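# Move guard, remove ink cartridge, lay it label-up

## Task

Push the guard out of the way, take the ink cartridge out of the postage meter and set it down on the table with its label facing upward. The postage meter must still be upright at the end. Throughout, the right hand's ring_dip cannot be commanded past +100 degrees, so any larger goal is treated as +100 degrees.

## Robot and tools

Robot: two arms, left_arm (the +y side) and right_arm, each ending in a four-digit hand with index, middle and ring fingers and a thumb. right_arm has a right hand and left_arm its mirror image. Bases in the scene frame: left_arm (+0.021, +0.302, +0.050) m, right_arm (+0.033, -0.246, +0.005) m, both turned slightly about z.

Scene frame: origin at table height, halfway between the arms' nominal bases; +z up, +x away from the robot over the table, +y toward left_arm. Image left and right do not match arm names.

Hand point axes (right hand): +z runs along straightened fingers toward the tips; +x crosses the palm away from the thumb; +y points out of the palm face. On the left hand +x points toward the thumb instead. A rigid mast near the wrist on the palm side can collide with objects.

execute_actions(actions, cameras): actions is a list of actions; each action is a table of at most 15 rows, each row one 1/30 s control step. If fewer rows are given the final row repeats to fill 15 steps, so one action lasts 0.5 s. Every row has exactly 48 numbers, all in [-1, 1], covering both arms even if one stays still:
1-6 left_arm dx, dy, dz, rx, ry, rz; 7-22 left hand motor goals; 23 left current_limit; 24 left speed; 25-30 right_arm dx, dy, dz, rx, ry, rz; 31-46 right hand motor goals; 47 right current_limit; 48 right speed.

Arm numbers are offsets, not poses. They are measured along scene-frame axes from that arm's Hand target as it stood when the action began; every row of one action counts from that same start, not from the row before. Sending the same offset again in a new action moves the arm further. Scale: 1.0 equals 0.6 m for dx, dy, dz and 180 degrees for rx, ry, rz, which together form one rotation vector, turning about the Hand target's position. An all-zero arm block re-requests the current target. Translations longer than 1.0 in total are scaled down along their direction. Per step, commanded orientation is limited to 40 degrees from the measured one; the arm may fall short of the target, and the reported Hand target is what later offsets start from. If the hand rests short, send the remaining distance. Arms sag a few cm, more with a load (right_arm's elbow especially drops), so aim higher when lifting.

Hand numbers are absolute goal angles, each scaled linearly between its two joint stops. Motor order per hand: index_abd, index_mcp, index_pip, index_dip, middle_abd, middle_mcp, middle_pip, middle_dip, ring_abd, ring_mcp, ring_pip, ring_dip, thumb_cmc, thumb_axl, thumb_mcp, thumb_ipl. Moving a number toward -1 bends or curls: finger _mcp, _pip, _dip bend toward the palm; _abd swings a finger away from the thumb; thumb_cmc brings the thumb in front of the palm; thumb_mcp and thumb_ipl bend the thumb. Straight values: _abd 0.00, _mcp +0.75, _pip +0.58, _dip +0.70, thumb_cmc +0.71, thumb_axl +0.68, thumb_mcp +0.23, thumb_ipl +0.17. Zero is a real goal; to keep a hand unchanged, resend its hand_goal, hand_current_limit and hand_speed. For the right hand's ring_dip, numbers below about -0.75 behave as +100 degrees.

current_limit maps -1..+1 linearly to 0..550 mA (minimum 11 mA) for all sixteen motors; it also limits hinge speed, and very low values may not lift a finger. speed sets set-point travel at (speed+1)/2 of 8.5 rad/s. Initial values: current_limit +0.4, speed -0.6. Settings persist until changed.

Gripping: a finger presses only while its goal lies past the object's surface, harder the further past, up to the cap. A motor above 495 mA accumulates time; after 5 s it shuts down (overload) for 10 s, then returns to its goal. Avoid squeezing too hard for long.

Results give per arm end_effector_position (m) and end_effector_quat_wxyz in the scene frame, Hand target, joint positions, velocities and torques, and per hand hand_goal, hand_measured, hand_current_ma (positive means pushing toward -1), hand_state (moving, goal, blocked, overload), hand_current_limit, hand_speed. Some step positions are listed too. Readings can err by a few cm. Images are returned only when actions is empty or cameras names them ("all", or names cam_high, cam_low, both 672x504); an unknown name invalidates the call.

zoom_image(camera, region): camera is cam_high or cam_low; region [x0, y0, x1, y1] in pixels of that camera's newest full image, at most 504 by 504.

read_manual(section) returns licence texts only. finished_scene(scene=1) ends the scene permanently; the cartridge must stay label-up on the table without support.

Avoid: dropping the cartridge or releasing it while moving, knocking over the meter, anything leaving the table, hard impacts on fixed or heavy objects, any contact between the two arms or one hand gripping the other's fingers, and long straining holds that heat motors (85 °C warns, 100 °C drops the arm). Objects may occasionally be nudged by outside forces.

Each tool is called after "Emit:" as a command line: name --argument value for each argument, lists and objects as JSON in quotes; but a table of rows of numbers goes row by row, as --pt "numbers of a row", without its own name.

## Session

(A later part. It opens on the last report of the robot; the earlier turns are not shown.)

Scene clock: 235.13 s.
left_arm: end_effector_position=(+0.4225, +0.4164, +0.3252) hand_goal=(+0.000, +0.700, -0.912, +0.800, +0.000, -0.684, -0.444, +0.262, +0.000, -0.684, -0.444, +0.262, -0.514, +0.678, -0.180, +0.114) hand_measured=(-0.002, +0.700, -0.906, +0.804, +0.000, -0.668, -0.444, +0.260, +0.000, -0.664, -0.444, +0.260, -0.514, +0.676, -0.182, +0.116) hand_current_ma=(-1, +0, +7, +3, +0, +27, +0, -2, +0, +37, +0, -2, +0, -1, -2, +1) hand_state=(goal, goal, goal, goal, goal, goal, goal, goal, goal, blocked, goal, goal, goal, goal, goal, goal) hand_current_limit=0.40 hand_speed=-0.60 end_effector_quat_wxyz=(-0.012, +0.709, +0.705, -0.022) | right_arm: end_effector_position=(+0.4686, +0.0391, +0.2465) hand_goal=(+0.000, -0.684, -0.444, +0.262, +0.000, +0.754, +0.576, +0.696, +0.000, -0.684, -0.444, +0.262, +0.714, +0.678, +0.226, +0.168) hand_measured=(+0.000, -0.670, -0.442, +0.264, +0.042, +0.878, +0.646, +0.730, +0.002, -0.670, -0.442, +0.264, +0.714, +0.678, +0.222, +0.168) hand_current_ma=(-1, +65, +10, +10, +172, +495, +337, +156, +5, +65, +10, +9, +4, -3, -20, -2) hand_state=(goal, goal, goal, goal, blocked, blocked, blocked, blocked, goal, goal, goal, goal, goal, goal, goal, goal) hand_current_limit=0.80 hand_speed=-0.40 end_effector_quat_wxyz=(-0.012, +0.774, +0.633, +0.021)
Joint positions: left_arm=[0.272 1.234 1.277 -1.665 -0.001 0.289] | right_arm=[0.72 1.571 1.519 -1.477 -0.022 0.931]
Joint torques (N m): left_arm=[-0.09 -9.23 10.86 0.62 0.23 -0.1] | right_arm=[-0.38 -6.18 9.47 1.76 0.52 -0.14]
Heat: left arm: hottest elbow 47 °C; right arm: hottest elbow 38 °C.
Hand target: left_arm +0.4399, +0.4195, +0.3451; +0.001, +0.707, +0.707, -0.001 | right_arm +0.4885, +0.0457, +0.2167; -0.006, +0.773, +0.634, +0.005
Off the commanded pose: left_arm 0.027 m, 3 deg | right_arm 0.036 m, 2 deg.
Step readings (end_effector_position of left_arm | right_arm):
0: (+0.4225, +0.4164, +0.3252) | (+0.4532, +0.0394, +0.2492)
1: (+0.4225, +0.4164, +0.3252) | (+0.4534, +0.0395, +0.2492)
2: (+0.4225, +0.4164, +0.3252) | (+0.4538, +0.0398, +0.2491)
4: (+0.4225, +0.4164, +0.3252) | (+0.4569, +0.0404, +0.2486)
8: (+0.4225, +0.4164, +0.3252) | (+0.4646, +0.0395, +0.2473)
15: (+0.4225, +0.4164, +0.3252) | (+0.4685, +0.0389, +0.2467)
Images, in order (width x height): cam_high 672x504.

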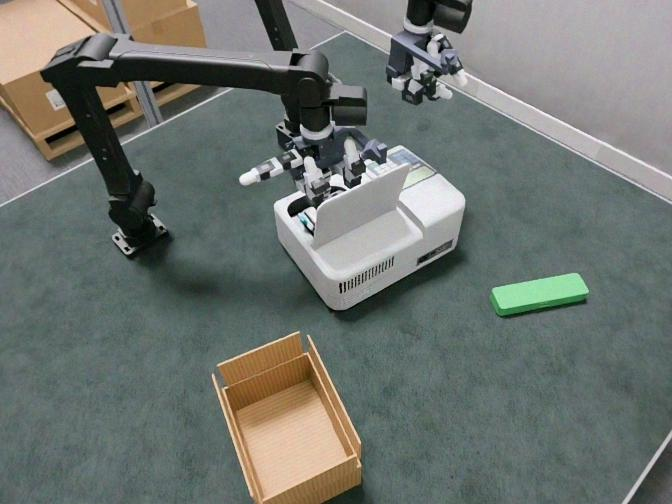

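Emit:
execute_actions --actions '[[[0,0,0,0,0,0,0,0.7,-0.912,0.8,0,-0.685,-0.445,0.261,0,-0.685,-0.445,0.261,-0.514,0.678,-0.18,0.114,0.4,-0.6,-0.06,0,0.04,0,0,0,0,-0.685,-0.445,0.261,0,0.754,0.576,0.696,0,-0.685,-0.445,0.261,0.714,0.678,0.226,0.168,0.4,-0.4]],[[0,0,0,0,0,0,0,0.7,-0.912,0.8,0,-0.685,-0.445,0.261,0,-0.685,-0.445,0.261,-0.514,0.678,-0.18,0.114,0.4,-0.6,-0.01,0,0.15,0,0,0,0,-0.685,-0.445,0.261,0,0.754,0.576,0.696,0,-0.685,-0.445,0.261,0.714,0.678,0.226,0.168,0.4,-0.4]],[[0,0,0,0,0,0,0,0.7,-0.912,0.8,0,-0.685,-0.445,0.261,0,-0.685,-0.445,0.261,-0.514,0.678,-0.18,0.114,0.4,-0.6,-0.01,-0.15,0.1,0,0,0,0,-0.685,-0.445,0.261,0,0.754,0.576,0.696,0,-0.685,-0.445,0.261,0.714,0.678,0.226,0.168,0.4,-0.4]],[[0,0,0,0,0,0,0,0.7,-0.912,0.8,0,-0.685,-0.445,0.261,0,-0.685,-0.445,0.261,-0.514,0.678,-0.18,0.114,0.4,-0.6,0,-0.1,0,0,0,0,0,0.754,0.576,0.696,0,0.754,0.576,0.696,0,-0.685,-0.445,0.261,0.714,0.678,0.226,0.168,0.4,-0.4]]]' --cameras '["cam_high","cam_low"]'

Emit:
zoom_image --camera "cam_high" --region '[285, 180, 345, 240]'

Emit:
zoom_image --camera "cam_low" --region '[290, 220, 450, 270]'

Scene clock: 238.90 s.
left_arm: end_effector_position=(+0.4225, +0.4164, +0.3252) hand_goal=(+0.000, +0.700, -0.912, +0.800, +0.000, -0.684, -0.444, +0.262, +0.000, -0.684, -0.444, +0.262, -0.514, +0.678, -0.180, +0.114) hand_measured=(-0.002, +0.700, -0.906, +0.804, +0.000, -0.668, -0.444, +0.260, +0.000, -0.664, -0.444, +0.260, -0.514, +0.676, -0.182, +0.116) hand_current_ma=(-1, +0, +7, +3, +0, +27, +0, -2, +0, +37, +0, -2, +0, -1, -2, +1) hand_state=(goal, goal, goal, goal, goal, goal, goal, goal, goal, blocked, goal, goal, goal, goal, goal, goal) hand_current_limit=0.40 hand_speed=-0.60 end_effector_quat_wxyz=(-0.012, +0.709, +0.705, -0.022) | right_arm: end_effector_position=(+0.4422, -0.1040, +0.3890) hand_goal=(+0.000, +0.754, +0.576, +0.696, +0.000, +0.754, +0.576, +0.696, +0.000, -0.684, -0.444, +0.262, +0.714, +0.678, +0.226, +0.168) hand_measured=(+0.000, +0.752, +0.574, +0.694, +0.002, +0.754, +0.578, +0.698, +0.002, -0.670, -0.442, +0.264, +0.714, +0.678, +0.222, +0.168) hand_current_ma=(-1, -9, -6, -9, +8, +3, +10, +10, +5, +65, +10, +9, +4, -3, -20, -2) hand_state=(goal, goal, goal, goal, goal, goal, goal, goal, goal, goal, goal, goal, goal, goal, goal, goal) hand_current_limit=0.40 hand_speed=-0.40 end_effector_quat_wxyz=(+0.020, +0.777, +0.624, +0.086)
Joint positions: left_arm=[0.272 1.234 1.277 -1.665 -0.001 0.289] | right_arm=[0.499 1.255 1.539 -1.679 0.01 0.727]
Joint torques (N m): left_arm=[-0.09 -9.05 10.86 0.64 0.22 -0.09] | right_arm=[0.73 -7 8.69 0.57 0.16 -0.18]
Heat: left arm: hottest elbow 47 °C; right arm: hottest elbow 38 °C.
Hand target: left_arm +0.4399, +0.4195, +0.3451; +0.001, +0.707, +0.707, -0.001 | right_arm +0.4404, -0.1042, +0.3907; -0.006, +0.773, +0.634, +0.005
Off the commanded pose: left_arm 0.027 m, 3 deg | right_arm 0.003 m, 10 deg.
joint sent to its limit (right arm) — joint 4 (wrist pitch), lower limit. The joint targets are off in orientation, not in position.
Step readings (end_effector_position of left_arm | right_arm):
0: (+0.4225, +0.4164, +0.3252) | (+0.4686, +0.0391, +0.2465)
1: (+0.4225, +0.4164, +0.3252) | (+0.4686, +0.0391, +0.2465)
2: (+0.4225, +0.4164, +0.3252) | (+0.4687, +0.0390, +0.2465)
4: (+0.4225, +0.4164, +0.3252) | (+0.4667, +0.0405, +0.2476)
8: (+0.4225, +0.4164, +0.3252) | (+0.4613, +0.0433, +0.2496)
15: (+0.4225, +0.4164, +0.3252) | (+0.4548, +0.0463, +0.2509)
16: (+0.4225, +0.4164, +0.3252) | (+0.4546, +0.0460, +0.2508)
17: (+0.4225, +0.4164, +0.3252) | (+0.4530, +0.0444, +0.2521)
19: (+0.4225, +0.4164, +0.3252) | (+0.4468, +0.0391, +0.2593)
23: (+0.4225, +0.4164, +0.3252) | (+0.4450, +0.0382, +0.2898)
30: (+0.4225, +0.4164, +0.3252) | (+0.4449, +0.0395, +0.3196)
31: (+0.4225, +0.4164, +0.3252) | (+0.4448, +0.0393, +0.3199)
32: (+0.4225, +0.4164, +0.3252) | (+0.4456, +0.0369, +0.3217)
34: (+0.4225, +0.4164, +0.3252) | (+0.4446, +0.0262, +0.3255)
38: (+0.4225, +0.4164, +0.3252) | (+0.4429, -0.0167, +0.3564)
45: (+0.4225, +0.4164, +0.3252) | (+0.4338, -0.0517, +0.4047)
46: (+0.4225, +0.4164, +0.3252) | (+0.4340, -0.0516, +0.4048)
47: (+0.4225, +0.4164, +0.3252) | (+0.4346, -0.0522, +0.4030)
49: (+0.4225, +0.4164, +0.3252) | (+0.4356, -0.0597, +0.3942)
53: (+0.4225, +0.4164, +0.3252) | (+0.4414, -0.0919, +0.3804)
60: (+0.4225, +0.4164, +0.3252) | (+0.4423, -0.1048, +0.3872)

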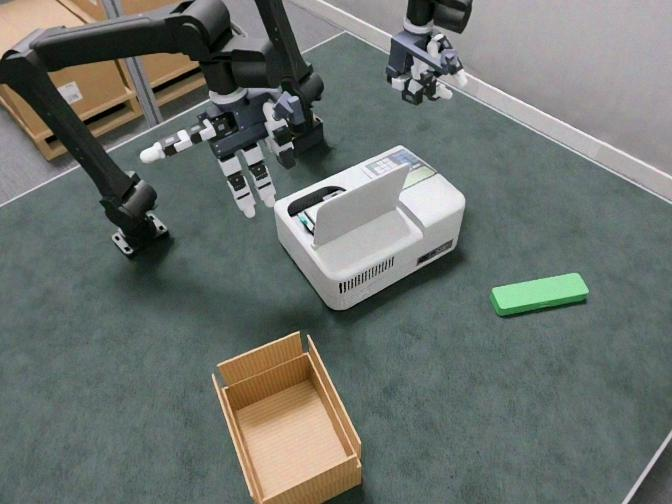

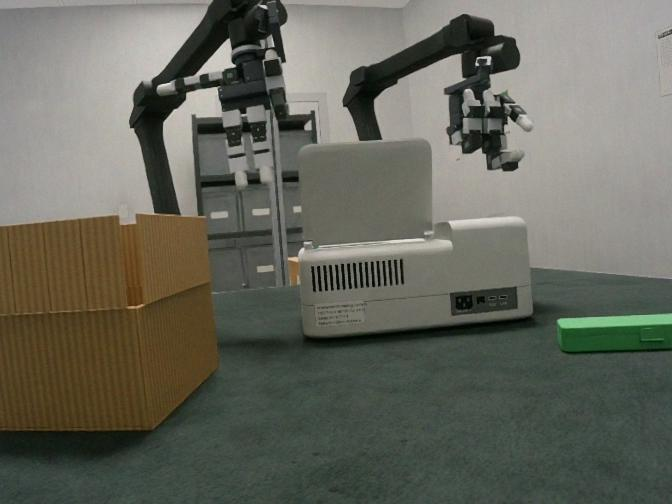

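Scaled by 8.400 from the camera's 672x504 image, which has a finer 960x720 frame.

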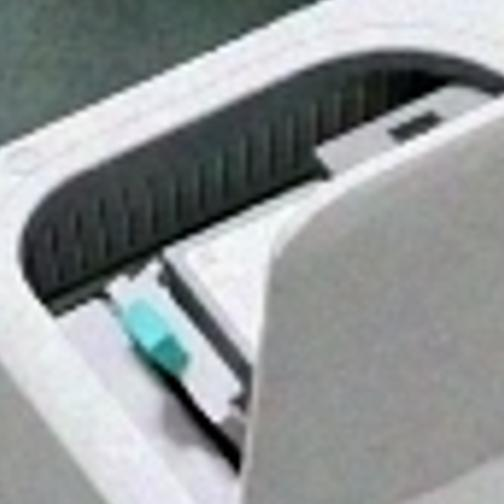

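Scaled by 3.150 from the camera's 672x504 image, which has a finer 960x720 frame.

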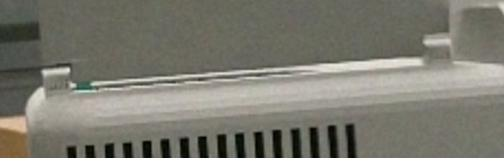

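Emit:
execute_actions --actions '[[[0,0,0,0,0,0,0,0.7,-0.912,0.8,0,-0.685,-0.445,0.261,0,-0.685,-0.445,0.261,-0.514,0.678,-0.18,0.114,0.4,-0.6,0,0.12,0,0,0,0,0,-0.685,-0.445,0.261,0,0.754,0.576,0.696,0,-0.685,-0.445,0.261,0.714,0.678,0.226,0.168,0.4,-0.4]],[[0,0,0,0,0,0,0,0.7,-0.912,0.8,0,-0.685,-0.445,0.261,0,-0.685,-0.445,0.261,-0.514,0.678,-0.18,0.114,0.4,-0.6,0.002,0.1,-0.08,0,0,0,0,-0.685,-0.445,0.261,0,0.754,0.576,0.696,0,-0.685,-0.445,0.261,0.714,0.678,0.226,0.168,0.4,-0.4]],[[0,0,0,0,0,0,0,0.7,-0.912,0.8,0,-0.685,-0.445,0.261,0,-0.685,-0.445,0.261,-0.514,0.678,-0.18,0.114,0.4,-0.6,0.004,0,-0.12,0,0,0,0,-0.685,-0.445,0.261,0,0.754,0.576,0.696,0,-0.685,-0.445,0.261,0.714,0.678,0.226,0.168,0.4,-0.4]]]' --cameras '["cam_high"]'

Emit:
zoom_image --camera "cam_high" --region '[285, 180, 345, 240]'

Scene clock: 242.57 s.
left_arm: end_effector_position=(+0.4225, +0.4164, +0.3252) hand_goal=(+0.000, +0.700, -0.912, +0.800, +0.000, -0.684, -0.444, +0.262, +0.000, -0.684, -0.444, +0.262, -0.514, +0.678, -0.180, +0.114) hand_measured=(-0.002, +0.700, -0.906, +0.804, +0.000, -0.668, -0.444, +0.260, +0.000, -0.664, -0.444, +0.260, -0.514, +0.676, -0.182, +0.116) hand_current_ma=(-1, +0, +7, +3, +0, +27, +0, -2, +0, +37, +0, -2, +0, -1, -2, +1) hand_state=(goal, goal, goal, goal, goal, goal, goal, goal, goal, blocked, goal, goal, goal, goal, goal, goal) hand_current_limit=0.40 hand_speed=-0.60 end_effector_quat_wxyz=(-0.012, +0.709, +0.705, -0.022) | right_arm: end_effector_position=(+0.4390, +0.0286, +0.2746) hand_goal=(+0.000, -0.684, -0.444, +0.262, +0.000, +0.754, +0.576, +0.696, +0.000, -0.684, -0.444, +0.262, +0.714, +0.678, +0.226, +0.168) hand_measured=(+0.000, -0.668, -0.442, +0.264, +0.002, +0.754, +0.578, +0.698, +0.002, -0.670, -0.442, +0.264, +0.714, +0.678, +0.222, +0.168) hand_current_ma=(-1, +73, +11, +10, +8, +2, +9, +10, +5, +65, +10, +9, +4, -3, -20, -2) hand_state=(goal, goal, goal, goal, goal, goal, goal, goal, goal, goal, goal, goal, goal, goal, goal, goal) hand_current_limit=0.40 hand_speed=-0.40 end_effector_quat_wxyz=(-0.005, +0.766, +0.643, +0.004)
Joint positions: left_arm=[0.272 1.234 1.277 -1.665 -0.001 0.289] | right_arm=[0.749 1.511 1.524 -1.575 -0.009 0.935]
Joint torques (N m): left_arm=[-0.03 -9.11 10.84 0.64 0.24 -0.09] | right_arm=[0.15 -9.76 9.05 0.85 0.02 0.14]
Heat: left arm: hottest elbow 47 °C; right arm: hottest elbow 38 °C.
Hand target: left_arm +0.4399, +0.4195, +0.3451; +0.001, +0.707, +0.707, -0.001 | right_arm +0.4441, +0.0277, +0.2708; -0.006, +0.773, +0.634, +0.005
Off the commanded pose: left_arm 0.027 m, 3 deg | right_arm 0.006 m, 1 deg.
Step readings (end_effector_position of left_arm | right_arm):
0: (+0.4225, +0.4164, +0.3252) | (+0.4422, -0.1039, +0.3890)
1: (+0.4225, +0.4164, +0.3252) | (+0.4421, -0.1038, +0.3890)
2: (+0.4225, +0.4164, +0.3252) | (+0.4416, -0.1023, +0.3891)
4: (+0.4225, +0.4164, +0.3252) | (+0.4384, -0.0901, +0.3885)
8: (+0.4225, +0.4164, +0.3252) | (+0.4313, -0.0470, +0.3828)
15: (+0.4225, +0.4164, +0.3252) | (+0.4331, -0.0320, +0.3701)
16: (+0.4225, +0.4164, +0.3252) | (+0.4333, -0.0325, +0.3703)
17: (+0.4225, +0.4164, +0.3252) | (+0.4336, -0.0318, +0.3703)
19: (+0.4225, +0.4164, +0.3252) | (+0.4349, -0.0228, +0.3705)
23: (+0.4225, +0.4164, +0.3252) | (+0.4343, +0.0090, +0.3517)
30: (+0.4225, +0.4164, +0.3252) | (+0.4353, +0.0268, +0.3217)
31: (+0.4225, +0.4164, +0.3252) | (+0.4353, +0.0267, +0.3217)
32: (+0.4225, +0.4164, +0.3252) | (+0.4360, +0.0268, +0.3214)
34: (+0.4225, +0.4164, +0.3252) | (+0.4387, +0.0295, +0.3168)
38: (+0.4225, +0.4164, +0.3252) | (+0.4372, +0.0278, +0.2904)
45: (+0.4225, +0.4164, +0.3252) | (+0.4385, +0.0282, +0.2745)
Images, in order (width x height): cam_high 672x504.

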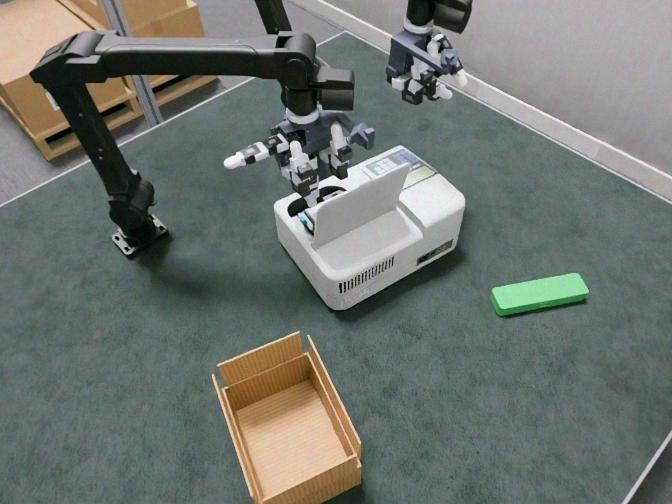

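Scaled by 8.400 from the camera's 672x504 image, which has a finer 960x720 frame.

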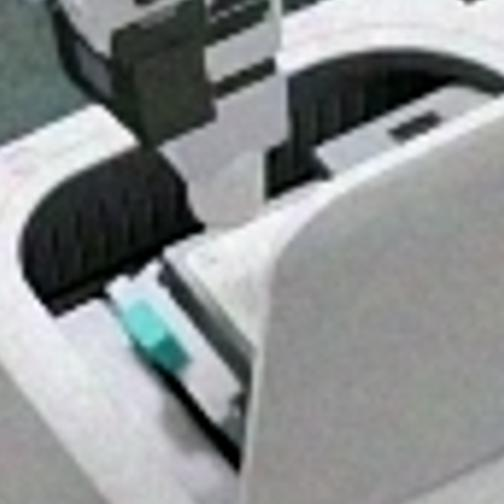

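Emit:
execute_actions --actions '[[[0,0,0,0,0,0,0,0.7,-0.912,0.8,0,-0.685,-0.445,0.261,0,-0.685,-0.445,0.261,-0.514,0.678,-0.18,0.114,0.4,-0.6,0.003,-0.018,-0.018,0,0,0,0,-0.685,-0.445,0.261,0,0.754,0.576,0.696,0,-0.685,-0.445,0.261,0.714,0.678,0.226,0.168,0.4,-0.4]],[[0,0,0,0,0,0,0,0.7,-0.912,0.8,0,-0.685,-0.445,0.261,0,-0.685,-0.445,0.261,-0.514,0.678,-0.18,0.114,0.4,-0.6,0,-0.005,-0.015,0,0,0,0,-0.685,-0.445,0.261,0,0.754,0.576,0.696,0,-0.685,-0.445,0.261,0.714,0.678,0.226,0.168,0.6,-0.4]],[[0,0,0,0,0,0,0,0.7,-0.912,0.8,0,-0.685,-0.445,0.261,0,-0.685,-0.445,0.261,-0.514,0.678,-0.18,0.114,0.4,-0.6,0,-0.03,0,0,0,0,0,-0.685,-0.445,0.261,0,0.754,0.576,0.696,0,-0.685,-0.445,0.261,0.714,0.678,0.226,0.168,0.8,-0.4]]]' --cameras '["cam_high"]'

Emit:
zoom_image --camera "cam_high" --region '[285, 180, 345, 240]'

Scene clock: 244.90 s.
left_arm: end_effector_position=(+0.4225, +0.4164, +0.3252) hand_goal=(+0.000, +0.700, -0.912, +0.800, +0.000, -0.684, -0.444, +0.262, +0.000, -0.684, -0.444, +0.262, -0.514, +0.678, -0.180, +0.114) hand_measured=(-0.002, +0.700, -0.906, +0.804, +0.000, -0.668, -0.444, +0.260, +0.000, -0.664, -0.444, +0.260, -0.514, +0.676, -0.182, +0.116) hand_current_ma=(-1, +0, +7, +3, +0, +27, +0, -2, +0, +37, +0, -2, +0, -1, -2, +1) hand_state=(goal, goal, goal, goal, goal, goal, goal, goal, goal, blocked, goal, goal, goal, goal, goal, goal) hand_current_limit=0.40 hand_speed=-0.60 end_effector_quat_wxyz=(-0.012, +0.709, +0.705, -0.022) | right_arm: end_effector_position=(+0.4439, +0.0034, +0.2533) hand_goal=(+0.000, -0.684, -0.444, +0.262, +0.000, +0.754, +0.576, +0.696, +0.000, -0.684, -0.444, +0.262, +0.714, +0.678, +0.226, +0.168) hand_measured=(+0.000, -0.668, -0.442, +0.264, -0.032, +0.760, +0.580, +0.698, +0.002, -0.670, -0.442, +0.264, +0.714, +0.678, +0.222, +0.168) hand_current_ma=(-1, +73, +11, +10, -131, +31, +17, +8, +5, +65, +10, +9, +4, -3, -20, -2) hand_state=(goal, goal, goal, goal, blocked, goal, goal, goal, goal, goal, goal, goal, goal, goal, goal, goal) hand_current_limit=0.80 hand_speed=-0.40 end_effector_quat_wxyz=(-0.009, +0.774, +0.633, +0.008)
Joint positions: left_arm=[0.272 1.234 1.277 -1.665 -0.001 0.289] | right_arm=[0.699 1.477 1.432 -1.508 -0.017 0.91]
Joint torques (N m): left_arm=[0.03 -9.23 10.84 0.65 0.24 -0.11] | right_arm=[-0.26 -10.4 7.84 0.44 0.34 -0.17]
Heat: left arm: hottest elbow 47 °C; right arm: hottest elbow 38 °C.
Hand target: left_arm +0.4399, +0.4195, +0.3451; +0.001, +0.707, +0.707, -0.001 | right_arm +0.4459, -0.0040, +0.2511; -0.006, +0.773, +0.634, +0.005
Off the commanded pose: left_arm 0.027 m, 3 deg | right_arm 0.008 m, 0 deg.
Step readings (end_effector_position of left_arm | right_arm):
0: (+0.4225, +0.4164, +0.3252) | (+0.4390, +0.0286, +0.2746)
1: (+0.4225, +0.4164, +0.3252) | (+0.4390, +0.0287, +0.2746)
2: (+0.4225, +0.4164, +0.3252) | (+0.4395, +0.0284, +0.2740)
4: (+0.4225, +0.4164, +0.3252) | (+0.4409, +0.0270, +0.2709)
8: (+0.4225, +0.4164, +0.3252) | (+0.4413, +0.0203, +0.2611)
15: (+0.4225, +0.4164, +0.3252) | (+0.4429, +0.0171, +0.2586)
16: (+0.4225, +0.4164, +0.3252) | (+0.4430, +0.0172, +0.2586)
17: (+0.4225, +0.4164, +0.3252) | (+0.4432, +0.0173, +0.2581)
19: (+0.4225, +0.4164, +0.3252) | (+0.4434, +0.0175, +0.2560)
23: (+0.4225, +0.4164, +0.3252) | (+0.4425, +0.0163, +0.2510)
30: (+0.4225, +0.4164, +0.3252) | (+0.4428, +0.0161, +0.2516)
31: (+0.4225, +0.4164, +0.3252) | (+0.4428, +0.0159, +0.2514)
32: (+0.4225, +0.4164, +0.3252) | (+0.4431, +0.0150, +0.2512)
34: (+0.4225, +0.4164, +0.3252) | (+0.4431, +0.0120, +0.2513)
38: (+0.4225, +0.4164, +0.3252) | (+0.4426, +0.0049, +0.2519)
45: (+0.4225, +0.4164, +0.3252) | (+0.4437, +0.0032, +0.2533)
Images, in order (width x height): cam_high 672x504.

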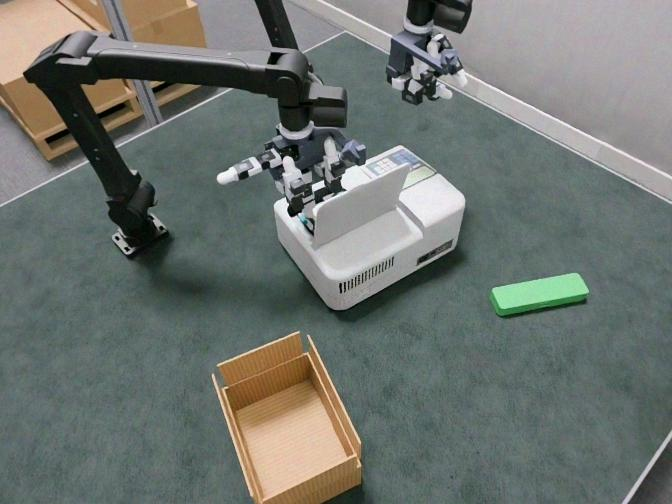

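Scaled by 8.400 from the camera's 672x504 image, which has a finer 960x720 frame.

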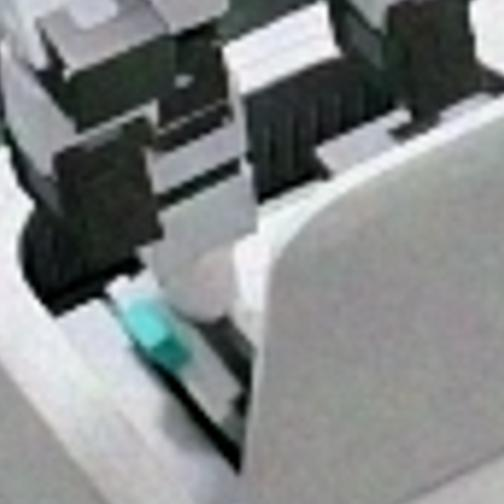

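Emit:
execute_actions --actions '[[[0,0,0,0,0,0,0,0.7,-0.912,0.8,0,-0.685,-0.445,0.261,0,-0.685,-0.445,0.261,-0.514,0.678,-0.18,0.114,0.4,-0.6,0,-0.03,0,0,0,0,0,-0.685,-0.445,0.261,0,0.754,0.576,0.696,0,-0.685,-0.445,0.261,0.714,0.678,0.226,0.168,0.8,-0.4]]]' --cameras '["cam_high"]'

Emit:
zoom_image --camera "cam_high" --region '[285, 180, 345, 240]'

Emit:
execute_actions --actions '[[[0,0,0,0,0,0,0,0.7,-0.912,0.8,0,-0.685,-0.445,0.261,0,-0.685,-0.445,0.261,-0.514,0.678,-0.18,0.114,0.4,-0.6,0,-0.03,0,0,0,0,0,-0.685,-0.445,0.261,0,0.754,0.576,0.696,0,-0.685,-0.445,0.261,0.714,0.678,0.226,0.168,0.8,-0.4]]]' --cameras '["cam_high"]'

Emit:
zoom_image --camera "cam_high" --region '[285, 180, 345, 240]'

Scene clock: 246.30 s.
left_arm: end_effector_position=(+0.4225, +0.4164, +0.3252) hand_goal=(+0.000, +0.700, -0.912, +0.800, +0.000, -0.684, -0.444, +0.262, +0.000, -0.684, -0.444, +0.262, -0.514, +0.678, -0.180, +0.114) hand_measured=(-0.002, +0.700, -0.906, +0.804, +0.000, -0.668, -0.444, +0.260, +0.000, -0.664, -0.444, +0.260, -0.514, +0.676, -0.182, +0.116) hand_current_ma=(-1, +0, +7, +3, +0, +27, +0, -2, +0, +37, +0, -2, +0, -1, -2, +1) hand_state=(goal, goal, goal, goal, goal, goal, goal, goal, goal, blocked, goal, goal, goal, goal, goal, goal) hand_current_limit=0.40 hand_speed=-0.60 end_effector_quat_wxyz=(-0.012, +0.709, +0.705, -0.022) | right_arm: end_effector_position=(+0.4446, -0.0098, +0.2568) hand_goal=(+0.000, -0.684, -0.444, +0.262, +0.000, +0.754, +0.576, +0.696, +0.000, -0.684, -0.444, +0.262, +0.714, +0.678, +0.226, +0.168) hand_measured=(+0.000, -0.668, -0.442, +0.264, -0.068, +0.764, +0.582, +0.698, +0.002, -0.670, -0.442, +0.264, +0.714, +0.678, +0.222, +0.168) hand_current_ma=(-1, +73, +11, +10, -281, +49, +28, +9, +5, +65, +10, +9, +4, -3, -20, -2) hand_state=(goal, goal, goal, goal, blocked, goal, goal, goal, goal, goal, goal, goal, goal, goal, goal, goal) hand_current_limit=0.80 hand_speed=-0.40 end_effector_quat_wxyz=(-0.013, +0.772, +0.635, +0.017)
Joint positions: left_arm=[0.272 1.234 1.277 -1.665 -0.001 0.289] | right_arm=[0.671 1.444 1.406 -1.499 -0.026 0.877]
Joint torques (N m): left_arm=[-0.21 -9.23 10.81 0.62 0.22 -0.1] | right_arm=[-0.97 -9.58 7.58 0.23 0.67 -0.14]
Heat: left arm: hottest elbow 47 °C; right arm: hottest elbow 38 °C.
Hand target: left_arm +0.4399, +0.4195, +0.3451; +0.001, +0.707, +0.707, -0.001 | right_arm +0.4458, -0.0222, +0.2510; -0.006, +0.774, +0.634, +0.005
Off the commanded pose: left_arm 0.027 m, 3 deg | right_arm 0.014 m, 2 deg.
Step readings (end_effector_position of left_arm | right_arm):
0: (+0.4225, +0.4164, +0.3252) | (+0.4439, +0.0035, +0.2533)
1: (+0.4225, +0.4164, +0.3252) | (+0.4439, +0.0033, +0.2531)
2: (+0.4225, +0.4164, +0.3252) | (+0.4437, +0.0028, +0.2530)
4: (+0.4225, +0.4164, +0.3252) | (+0.4432, +0.0004, +0.2531)
8: (+0.4225, +0.4164, +0.3252) | (+0.4436, -0.0082, +0.2565)
15: (+0.4225, +0.4164, +0.3252) | (+0.4445, -0.0100, +0.2568)
Images, in order (width x height): cam_high 672x504.

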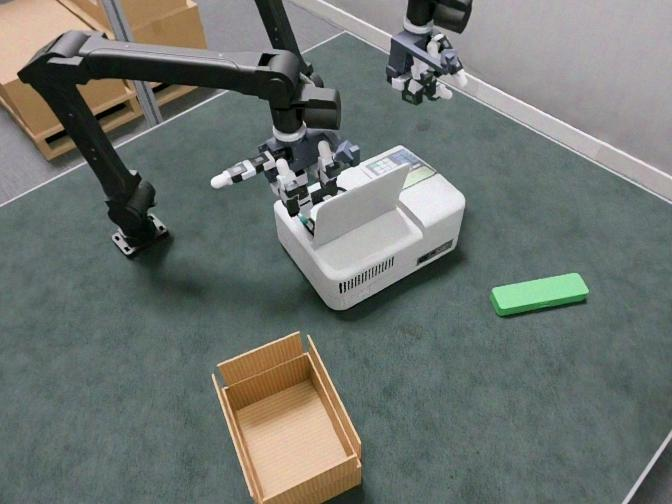

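Scaled by 8.400 from the camera's 672x504 image, which has a finer 960x720 frame.

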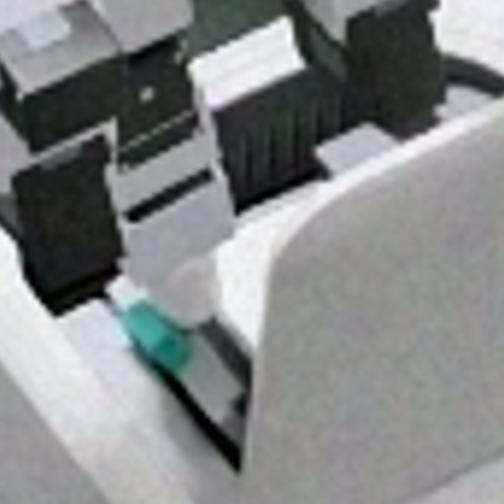

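Scene clock: 247.07 s.
left_arm: end_effector_position=(+0.4225, +0.4164, +0.3252) hand_goal=(+0.000, +0.700, -0.912, +0.800, +0.000, -0.684, -0.444, +0.262, +0.000, -0.684, -0.444, +0.262, -0.514, +0.678, -0.180, +0.114) hand_measured=(-0.002, +0.700, -0.906, +0.804, +0.000, -0.668, -0.444, +0.260, +0.000, -0.664, -0.444, +0.260, -0.514, +0.676, -0.182, +0.116) hand_current_ma=(-1, +0, +7, +3, +0, +27, +0, -2, +0, +37, +0, -2, +0, -1, -2, +1) hand_state=(goal, goal, goal, goal, goal, goal, goal, goal, goal, blocked, goal, goal, goal, goal, goal, goal) hand_current_limit=0.40 hand_speed=-0.60 end_effector_quat_wxyz=(-0.012, +0.709, +0.705, -0.022) | right_arm: end_effector_position=(+0.4450, -0.0203, +0.2559) hand_goal=(+0.000, -0.684, -0.444, +0.262, +0.000, +0.754, +0.576, +0.696, +0.000, -0.684, -0.444, +0.262, +0.714, +0.678, +0.226, +0.168) hand_measured=(+0.000, -0.668, -0.442, +0.264, -0.104, +0.768, +0.584, +0.700, +0.002, -0.670, -0.442, +0.264, +0.714, +0.678, +0.222, +0.168) hand_current_ma=(-1, +73, +11, +10, -436, +68, +39, +14, +5, +65, +10, +9, +4, -3, -20, -2) hand_state=(goal, goal, goal, goal, blocked, goal, goal, goal, goal, goal, goal, goal, goal, goal, goal, goal) hand_current_limit=0.80 hand_speed=-0.40 end_effector_quat_wxyz=(-0.017, +0.769, +0.639, +0.021)
Joint positions: left_arm=[0.272 1.234 1.277 -1.665 -0.001 0.289] | right_arm=[0.646 1.421 1.38 -1.489 -0.036 0.842]
Joint torques (N m): left_arm=[0.03 -9 10.85 0.66 0.23 -0.11] | right_arm=[-1.61 -9.64 7.3 -0.13 1.02 -0.15]
Heat: left arm: hottest elbow 47 °C; right arm: hottest elbow 38 °C.
Hand target: left_arm +0.4399, +0.4195, +0.3451; +0.001, +0.707, +0.707, -0.001 | right_arm +0.4458, -0.0402, +0.2509; -0.006, +0.774, +0.634, +0.005
Off the commanded pose: left_arm 0.027 m, 3 deg | right_arm 0.020 m, 2 deg.
Step readings (end_effector_position of left_arm | right_arm):
0: (+0.4225, +0.4164, +0.3252) | (+0.4446, -0.0098, +0.2568)
1: (+0.4225, +0.4164, +0.3252) | (+0.4446, -0.0097, +0.2568)
2: (+0.4225, +0.4164, +0.3252) | (+0.4446, -0.0100, +0.2567)
4: (+0.4225, +0.4164, +0.3252) | (+0.4443, -0.0116, +0.2566)
8: (+0.4225, +0.4164, +0.3252) | (+0.4440, -0.0182, +0.2560)
15: (+0.4225, +0.4164, +0.3252) | (+0.4449, -0.0206, +0.2559)
Images, in order (width x height): cam_high 672x504.

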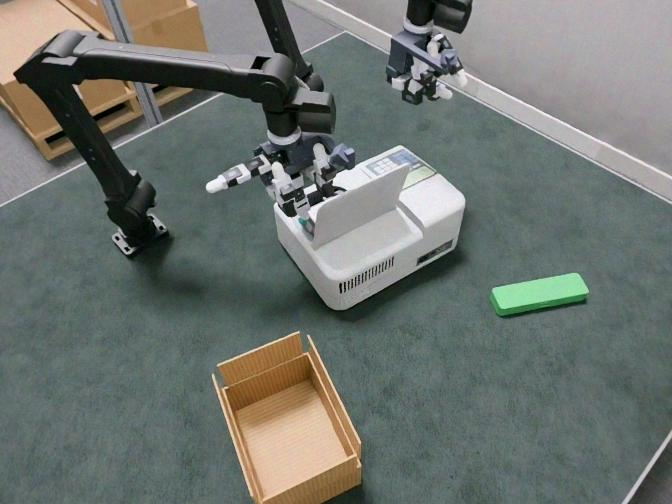

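Scaled by 8.400 from the camera's 672x504 image, which has a finer 960x720 frame.

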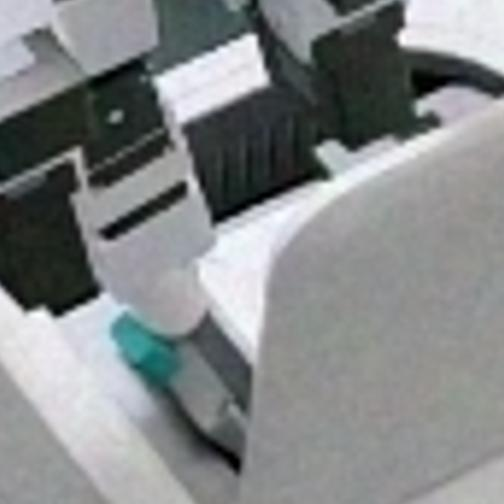

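Emit:
execute_actions --actions '[[[0,0,0,0,0,0,0,0.7,-0.912,0.8,0,-0.685,-0.445,0.261,0,-0.685,-0.445,0.261,-0.514,0.678,-0.18,0.114,0.4,-0.6,0,-0.02,-0.005,0,0,0,0,-0.685,-0.445,0.261,-0.03,0.754,0.576,0.696,0,-0.685,-0.445,0.261,0.714,0.678,0.226,0.168,0.8,-0.4]]]' --cameras '["cam_high"]'

Emit:
zoom_image --camera "cam_high" --region '[285, 180, 345, 240]'

Emit:
execute_actions --actions '[[[0,0,0,0,0,0,0,0.7,-0.912,0.8,0,-0.685,-0.445,0.261,0,-0.685,-0.445,0.261,-0.514,0.678,-0.18,0.114,0.4,-0.6,0,-0.02,-0.005,0,0,0,0,-0.685,-0.445,0.261,-0.03,0.754,0.576,0.696,0,-0.685,-0.445,0.261,0.714,0.678,0.226,0.168,0.8,-0.4]]]' --cameras '["cam_high"]'

Emit:
zoom_image --camera "cam_high" --region '[285, 180, 345, 240]'

Scene clock: 248.50 s.
left_arm: end_effector_position=(+0.4225, +0.4164, +0.3252) hand_goal=(+0.000, +0.700, -0.912, +0.800, +0.000, -0.684, -0.444, +0.262, +0.000, -0.684, -0.444, +0.262, -0.514, +0.678, -0.180, +0.114) hand_measured=(-0.002, +0.700, -0.906, +0.804, +0.000, -0.668, -0.444, +0.260, +0.000, -0.664, -0.444, +0.260, -0.514, +0.676, -0.182, +0.116) hand_current_ma=(-1, +0, +7, +3, +0, +27, +0, -2, +0, +37, +0, -2, +0, -1, -2, +1) hand_state=(goal, goal, goal, goal, goal, goal, goal, goal, goal, blocked, goal, goal, goal, goal, goal, goal) hand_current_limit=0.40 hand_speed=-0.60 end_effector_quat_wxyz=(-0.012, +0.709, +0.705, -0.022) | right_arm: end_effector_position=(+0.4452, -0.0306, +0.2565) hand_goal=(+0.000, -0.684, -0.444, +0.262, -0.030, +0.754, +0.576, +0.696, +0.000, -0.684, -0.444, +0.262, +0.714, +0.678, +0.226, +0.168) hand_measured=(+0.000, -0.668, -0.442, +0.264, -0.148, +0.772, +0.586, +0.700, +0.002, -0.670, -0.442, +0.264, +0.714, +0.678, +0.222, +0.168) hand_current_ma=(-1, +73, +11, +10, -495, +83, +48, +18, +5, +65, +10, +9, +4, -3, -20, -2) hand_state=(goal, goal, goal, goal, blocked, goal, goal, goal, goal, goal, goal, goal, goal, goal, goal, goal) hand_current_limit=0.80 hand_speed=-0.40 end_effector_quat_wxyz=(-0.018, +0.768, +0.640, +0.026)
Joint positions: left_arm=[0.272 1.234 1.277 -1.665 -0.001 0.289] | right_arm=[0.624 1.399 1.358 -1.481 -0.04 0.818]
Joint torques (N m): left_arm=[0.03 -9.41 10.81 0.65 0.23 -0.09] | right_arm=[-1.9 -9 7.12 -0.13 1.15 -0.14]
Heat: left arm: hottest elbow 47 °C; right arm: hottest elbow 38 °C.
Hand target: left_arm +0.4399, +0.4195, +0.3451; +0.001, +0.707, +0.707, -0.001 | right_arm +0.4458, -0.0520, +0.2480; -0.006, +0.773, +0.634, +0.005
Off the commanded pose: left_arm 0.027 m, 3 deg | right_arm 0.023 m, 3 deg.
Step readings (end_effector_position of left_arm | right_arm):
0: (+0.4225, +0.4164, +0.3252) | (+0.4450, -0.0203, +0.2559)
1: (+0.4225, +0.4164, +0.3252) | (+0.4451, -0.0202, +0.2559)
2: (+0.4225, +0.4164, +0.3252) | (+0.4449, -0.0208, +0.2558)
4: (+0.4225, +0.4164, +0.3252) | (+0.4444, -0.0236, +0.2551)
8: (+0.4225, +0.4164, +0.3252) | (+0.4445, -0.0294, +0.2549)
15: (+0.4225, +0.4164, +0.3252) | (+0.4451, -0.0308, +0.2565)
Images, in order (width x height): cam_high 672x504.

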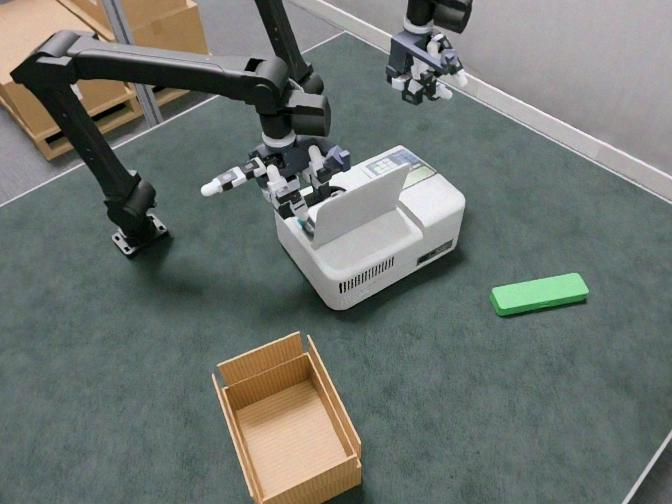

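Scaled by 8.400 from the camera's 672x504 image, which has a finer 960x720 frame.

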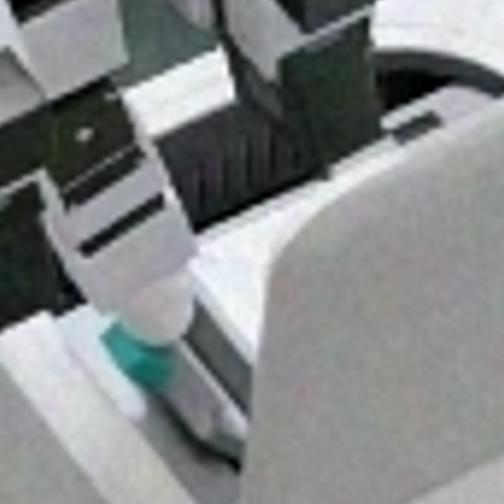

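Scene clock: 249.33 s.
left_arm: end_effector_position=(+0.4225, +0.4164, +0.3252) hand_goal=(+0.000, +0.700, -0.912, +0.800, +0.000, -0.684, -0.444, +0.262, +0.000, -0.684, -0.444, +0.262, -0.514, +0.678, -0.180, +0.114) hand_measured=(-0.002, +0.700, -0.906, +0.804, +0.000, -0.668, -0.444, +0.260, +0.000, -0.664, -0.444, +0.260, -0.514, +0.676, -0.182, +0.116) hand_current_ma=(-1, +0, +7, +3, +0, +27, +0, -2, +0, +37, +0, -2, +0, -1, -2, +1) hand_state=(goal, goal, goal, goal, goal, goal, goal, goal, goal, blocked, goal, goal, goal, goal, goal, goal) hand_current_limit=0.40 hand_speed=-0.60 end_effector_quat_wxyz=(-0.012, +0.709, +0.705, -0.022) | right_arm: end_effector_position=(+0.4487, -0.0537, +0.2607) hand_goal=(+0.000, -0.684, -0.444, +0.262, -0.030, +0.754, +0.576, +0.696, +0.000, -0.684, -0.444, +0.262, +0.714, +0.678, +0.226, +0.168) hand_measured=(+0.000, -0.668, -0.442, +0.264, -0.132, +0.766, +0.584, +0.700, +0.002, -0.670, -0.442, +0.264, +0.714, +0.678, +0.222, +0.168) hand_current_ma=(-1, +73, +11, +10, -426, +53, +40, +18, +5, +65, +10, +9, +4, -3, -20, -2) hand_state=(goal, goal, goal, goal, blocked, goal, goal, goal, goal, goal, goal, goal, goal, goal, goal, goal) hand_current_limit=0.80 hand_speed=-0.40 end_effector_quat_wxyz=(-0.010, +0.774, +0.633, +0.031)
Joint positions: left_arm=[0.272 1.234 1.277 -1.665 -0.001 0.289] | right_arm=[0.582 1.367 1.333 -1.476 -0.025 0.794]
Joint torques (N m): left_arm=[0.03 -9 10.85 0.64 0.22 -0.1] | right_arm=[-0.32 -7.77 7.12 -0.02 0.53 -0.12]
Heat: left arm: hottest elbow 47 °C; right arm: hottest elbow 38 °C.
Hand target: left_arm +0.4399, +0.4195, +0.3451; +0.001, +0.707, +0.707, -0.001 | right_arm +0.4459, -0.0641, +0.2451; -0.006, +0.773, +0.634, +0.006
Off the commanded pose: left_arm 0.027 m, 3 deg | right_arm 0.019 m, 3 deg.
Step readings (end_effector_position of left_arm | right_arm):
0: (+0.4225, +0.4164, +0.3252) | (+0.4452, -0.0306, +0.2565)
1: (+0.4225, +0.4164, +0.3252) | (+0.4453, -0.0308, +0.2565)
2: (+0.4225, +0.4164, +0.3252) | (+0.4453, -0.0311, +0.2562)
4: (+0.4225, +0.4164, +0.3252) | (+0.4453, -0.0325, +0.2563)
8: (+0.4225, +0.4164, +0.3252) | (+0.4448, -0.0391, +0.2559)
15: (+0.4225, +0.4164, +0.3252) | (+0.4487, -0.0505, +0.2612)
Images, in order (width x height): cam_high 672x504.

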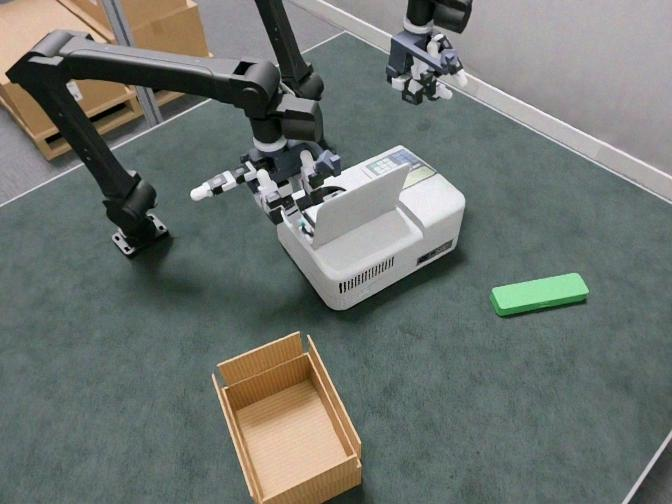

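Scaled by 8.400 from the camera's 672x504 image, which has a finer 960x720 frame.

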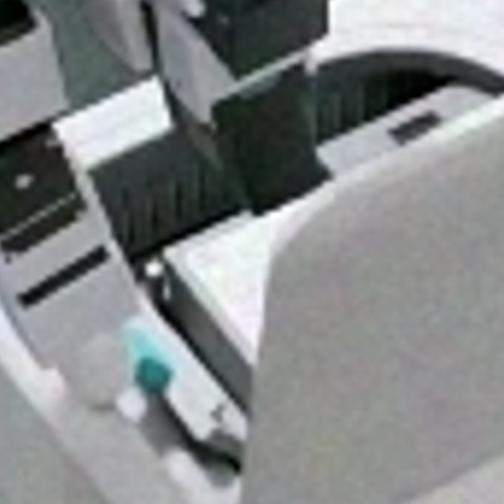

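Emit:
execute_actions --actions '[[[0,0,0,0,0,0,0,0.7,-0.912,0.8,0,-0.685,-0.445,0.261,0,-0.685,-0.445,0.261,-0.514,0.678,-0.18,0.114,0.4,-0.6,0,0,0.1,0,0,0,0,-0.685,-0.445,0.261,0,0.754,0.576,0.696,0,-0.685,-0.445,0.261,0.714,0.678,0.226,0.168,0.4,-0.4]],[[0,0,0,0,0,0,0,0.7,-0.912,0.8,0,-0.685,-0.445,0.261,0,-0.685,-0.445,0.261,-0.514,0.678,-0.18,0.114,0.4,-0.6,0,-0.05,0.1,0,0,0,0,-0.685,-0.445,0.261,0,0.754,0.576,0.696,0,-0.685,-0.445,0.261,0.714,0.678,0.226,0.168,0.4,-0.4]]]' --cameras '["cam_high"]'

Emit:
zoom_image --camera "cam_high" --region '[285, 180, 345, 240]'

Emit:
zoom_image --camera "cam_high" --region '[285, 200, 325, 240]'

Scene clock: 251.37 s.
left_arm: end_effector_position=(+0.4225, +0.4164, +0.3252) hand_goal=(+0.000, +0.700, -0.912, +0.800, +0.000, -0.684, -0.444, +0.262, +0.000, -0.684, -0.444, +0.262, -0.514, +0.678, -0.180, +0.114) hand_measured=(-0.002, +0.700, -0.906, +0.804, +0.000, -0.668, -0.444, +0.260, +0.000, -0.664, -0.444, +0.260, -0.514, +0.676, -0.182, +0.116) hand_current_ma=(-1, +0, +7, +3, +0, +27, +0, -2, +0, +37, +0, -2, +0, -1, -2, +1) hand_state=(goal, goal, goal, goal, goal, goal, goal, goal, goal, blocked, goal, goal, goal, goal, goal, goal) hand_current_limit=0.40 hand_speed=-0.60 end_effector_quat_wxyz=(-0.012, +0.709, +0.705, -0.022) | right_arm: end_effector_position=(+0.4388, -0.0968, +0.3556) hand_goal=(+0.000, -0.684, -0.444, +0.262, +0.000, +0.754, +0.576, +0.696, +0.000, -0.684, -0.444, +0.262, +0.714, +0.678, +0.226, +0.168) hand_measured=(+0.000, -0.668, -0.442, +0.264, -0.004, +0.754, +0.578, +0.698, +0.002, -0.670, -0.442, +0.264, +0.714, +0.678, +0.222, +0.168) hand_current_ma=(-1, +73, +11, +10, -11, +3, +10, +10, +5, +65, +10, +9, +4, -3, -20, -2) hand_state=(goal, goal, goal, goal, goal, goal, goal, goal, goal, goal, goal, goal, goal, goal, goal, goal) hand_current_limit=0.40 hand_speed=-0.40 end_effector_quat_wxyz=(+0.010, +0.777, +0.628, +0.050)
Joint positions: left_arm=[0.272 1.234 1.277 -1.665 -0.001 0.289] | right_arm=[0.517 1.283 1.49 -1.676 0.005 0.739]
Joint torques (N m): left_arm=[-0.09 -9.17 10.82 0.66 0.23 -0.09] | right_arm=[0.44 -6.65 11.59 0.35 0.07 -0.18]
Heat: left arm: hottest elbow 47 °C; right arm: hottest elbow 38 °C.
Hand target: left_arm +0.4399, +0.4195, +0.3451; +0.001, +0.707, +0.707, -0.001 | right_arm +0.4458, -0.0941, +0.3650; -0.006, +0.773, +0.634, +0.005
Off the commanded pose: left_arm 0.027 m, 3 deg | right_arm 0.012 m, 5 deg.
joint sent to its limit (right arm) — joint 4 (wrist pitch), lower limit. The joint targets are off in orientation, not in position.
Step readings (end_effector_position of left_arm | right_arm):
0: (+0.4225, +0.4164, +0.3252) | (+0.4487, -0.0537, +0.2607)
1: (+0.4225, +0.4164, +0.3252) | (+0.4484, -0.0539, +0.2606)
2: (+0.4225, +0.4164, +0.3252) | (+0.4472, -0.0550, +0.2612)
4: (+0.4225, +0.4164, +0.3252) | (+0.4401, -0.0616, +0.2627)
8: (+0.4225, +0.4164, +0.3252) | (+0.4343, -0.0675, +0.2760)
15: (+0.4225, +0.4164, +0.3252) | (+0.4374, -0.0662, +0.2932)
16: (+0.4225, +0.4164, +0.3252) | (+0.4370, -0.0665, +0.2932)
17: (+0.4225, +0.4164, +0.3252) | (+0.4372, -0.0686, +0.2938)
19: (+0.4225, +0.4164, +0.3252) | (+0.4372, -0.0739, +0.2982)
23: (+0.4225, +0.4164, +0.3252) | (+0.4380, -0.0896, +0.3214)
30: (+0.4225, +0.4164, +0.3252) | (+0.4384, -0.0974, +0.3557)
Images, in order (width x height): cam_high 672x504.

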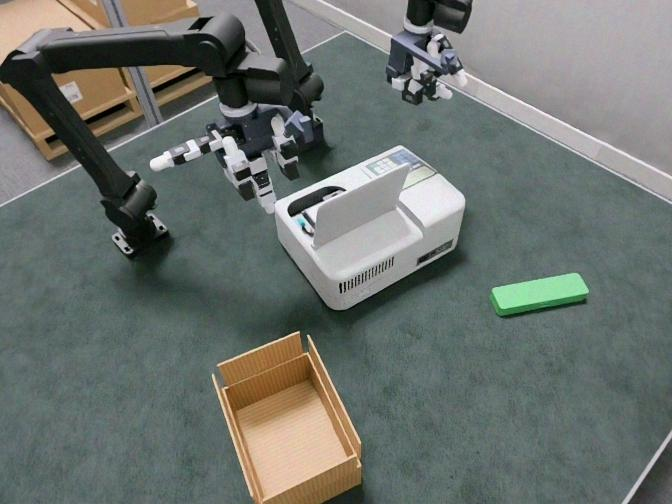

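Scaled by 8.400 from the camera's 672x504 image, which has a finer 960x720 frame.

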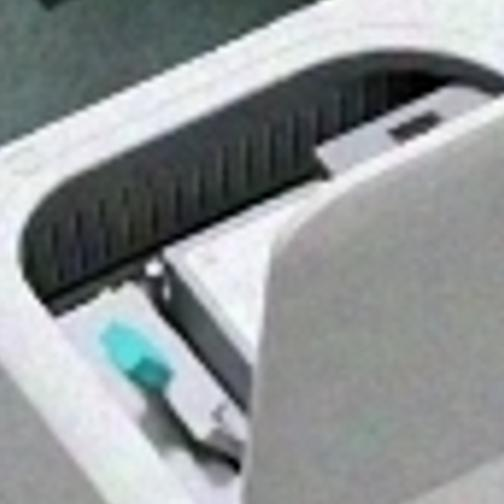

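Scaled by 12.600 from the camera's 672x504 image, which has a finer 960x720 frame.

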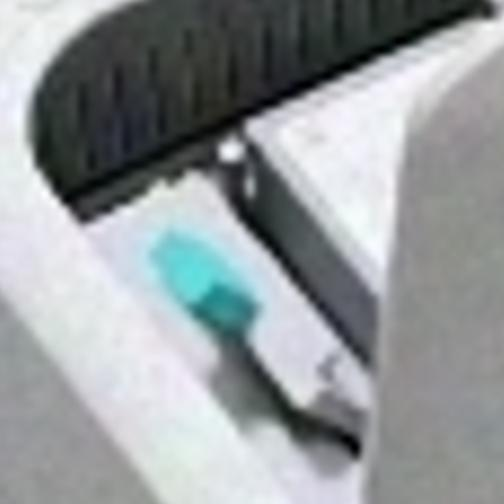

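Emit:
execute_actions --actions '[[[0,0,0,0,0,0,0,0.7,-0.912,0.8,0,-0.685,-0.445,0.261,0,-0.685,-0.445,0.261,-0.514,0.678,-0.18,0.114,0.4,-0.6,0,0.124,-0.08,0,0,0,0,-0.685,-0.445,0.261,0,0.754,0.576,0.696,0,-0.685,-0.445,0.261,0.714,0.678,0.226,0.168,0.4,-0.4]],[[0,0,0,0,0,0,0,0.7,-0.912,0.8,0,-0.685,-0.445,0.261,0,-0.685,-0.445,0.261,-0.514,0.678,-0.18,0.114,0.4,-0.6,0,0,-0.06,0,0,0,0,-0.685,-0.445,0.261,0,0.754,0.576,0.696,0,-0.685,-0.445,0.261,0.714,0.678,0.226,0.168,0.4,-0.4]]]' --cameras '["cam_high"]'

Emit:
zoom_image --camera "cam_high" --region '[285, 180, 345, 240]'

Scene clock: 253.70 s.
left_arm: end_effector_position=(+0.4225, +0.4164, +0.3252) hand_goal=(+0.000, +0.700, -0.912, +0.800, +0.000, -0.684, -0.444, +0.262, +0.000, -0.684, -0.444, +0.262, -0.514, +0.678, -0.180, +0.114) hand_measured=(-0.002, +0.700, -0.906, +0.804, +0.000, -0.668, -0.444, +0.260, +0.000, -0.664, -0.444, +0.260, -0.514, +0.676, -0.182, +0.116) hand_current_ma=(-1, +0, +7, +3, +0, +27, +0, -2, +0, +37, +0, -2, +0, -1, -2, +1) hand_state=(goal, goal, goal, goal, goal, goal, goal, goal, goal, blocked, goal, goal, goal, goal, goal, goal) hand_current_limit=0.40 hand_speed=-0.60 end_effector_quat_wxyz=(-0.012, +0.709, +0.705, -0.022) | right_arm: end_effector_position=(+0.4438, -0.0168, +0.2795) hand_goal=(+0.000, -0.684, -0.444, +0.262, +0.000, +0.754, +0.576, +0.696, +0.000, -0.684, -0.444, +0.262, +0.714, +0.678, +0.226, +0.168) hand_measured=(+0.000, -0.668, -0.442, +0.264, -0.002, +0.754, +0.578, +0.698, +0.002, -0.670, -0.442, +0.264, +0.714, +0.678, +0.222, +0.168) hand_current_ma=(-1, +72, +11, +10, -7, +1, +9, +10, +5, +65, +10, +9, +4, -3, -20, -2) hand_state=(goal, goal, goal, goal, goal, goal, goal, goal, goal, goal, goal, goal, goal, goal, goal, goal) hand_current_limit=0.40 hand_speed=-0.40 end_effector_quat_wxyz=(-0.006, +0.766, +0.643, -0.001)
Joint positions: left_arm=[0.272 1.234 1.277 -1.665 -0.001 0.289] | right_arm=[0.663 1.45 1.472 -1.596 -0.012 0.849]
Joint torques (N m): left_arm=[-0.15 -9.17 10.86 0.65 0.22 -0.11] | right_arm=[0.21 -9.7 8.69 0.81 0.09 0.17]
Heat: left arm: hottest elbow 47 °C; right arm: hottest elbow 38 °C.
Hand target: left_arm +0.4399, +0.4195, +0.3451; +0.001, +0.707, +0.707, -0.001 | right_arm +0.4460, -0.0197, +0.2811; -0.006, +0.773, +0.634, +0.006
Off the commanded pose: left_arm 0.027 m, 3 deg | right_arm 0.004 m, 2 deg.
Step readings (end_effector_position of left_arm | right_arm):
0: (+0.4225, +0.4164, +0.3252) | (+0.4388, -0.0967, +0.3556)
1: (+0.4225, +0.4164, +0.3252) | (+0.4388, -0.0965, +0.3554)
2: (+0.4225, +0.4164, +0.3252) | (+0.4388, -0.0948, +0.3542)
4: (+0.4225, +0.4164, +0.3252) | (+0.4383, -0.0824, +0.3495)
8: (+0.4225, +0.4164, +0.3252) | (+0.4337, -0.0398, +0.3221)
15: (+0.4225, +0.4164, +0.3252) | (+0.4349, -0.0216, +0.2908)
16: (+0.4225, +0.4164, +0.3252) | (+0.4350, -0.0219, +0.2910)
17: (+0.4225, +0.4164, +0.3252) | (+0.4359, -0.0220, +0.2916)
19: (+0.4225, +0.4164, +0.3252) | (+0.4399, -0.0197, +0.2923)
23: (+0.4225, +0.4164, +0.3252) | (+0.4445, -0.0161, +0.2868)
30: (+0.4225, +0.4164, +0.3252) | (+0.4433, -0.0171, +0.2794)
Images, in order (width x height): cam_high 672x504.

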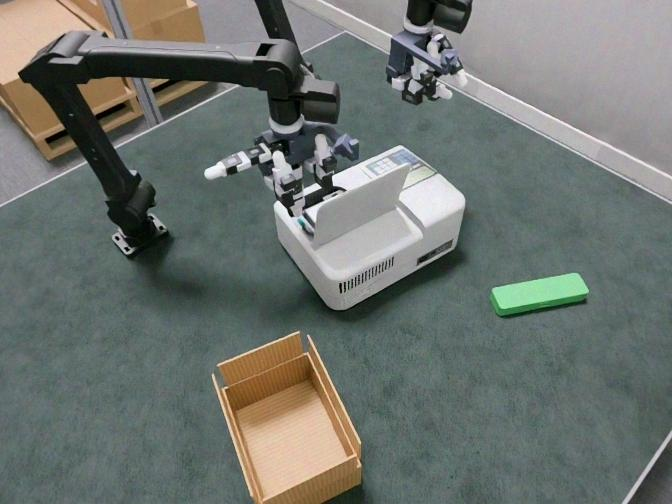

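Scaled by 8.400 from the camera's 672x504 image, which has a finer 960x720 frame.

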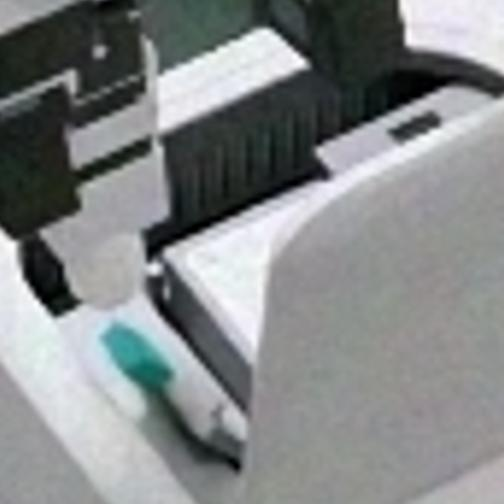

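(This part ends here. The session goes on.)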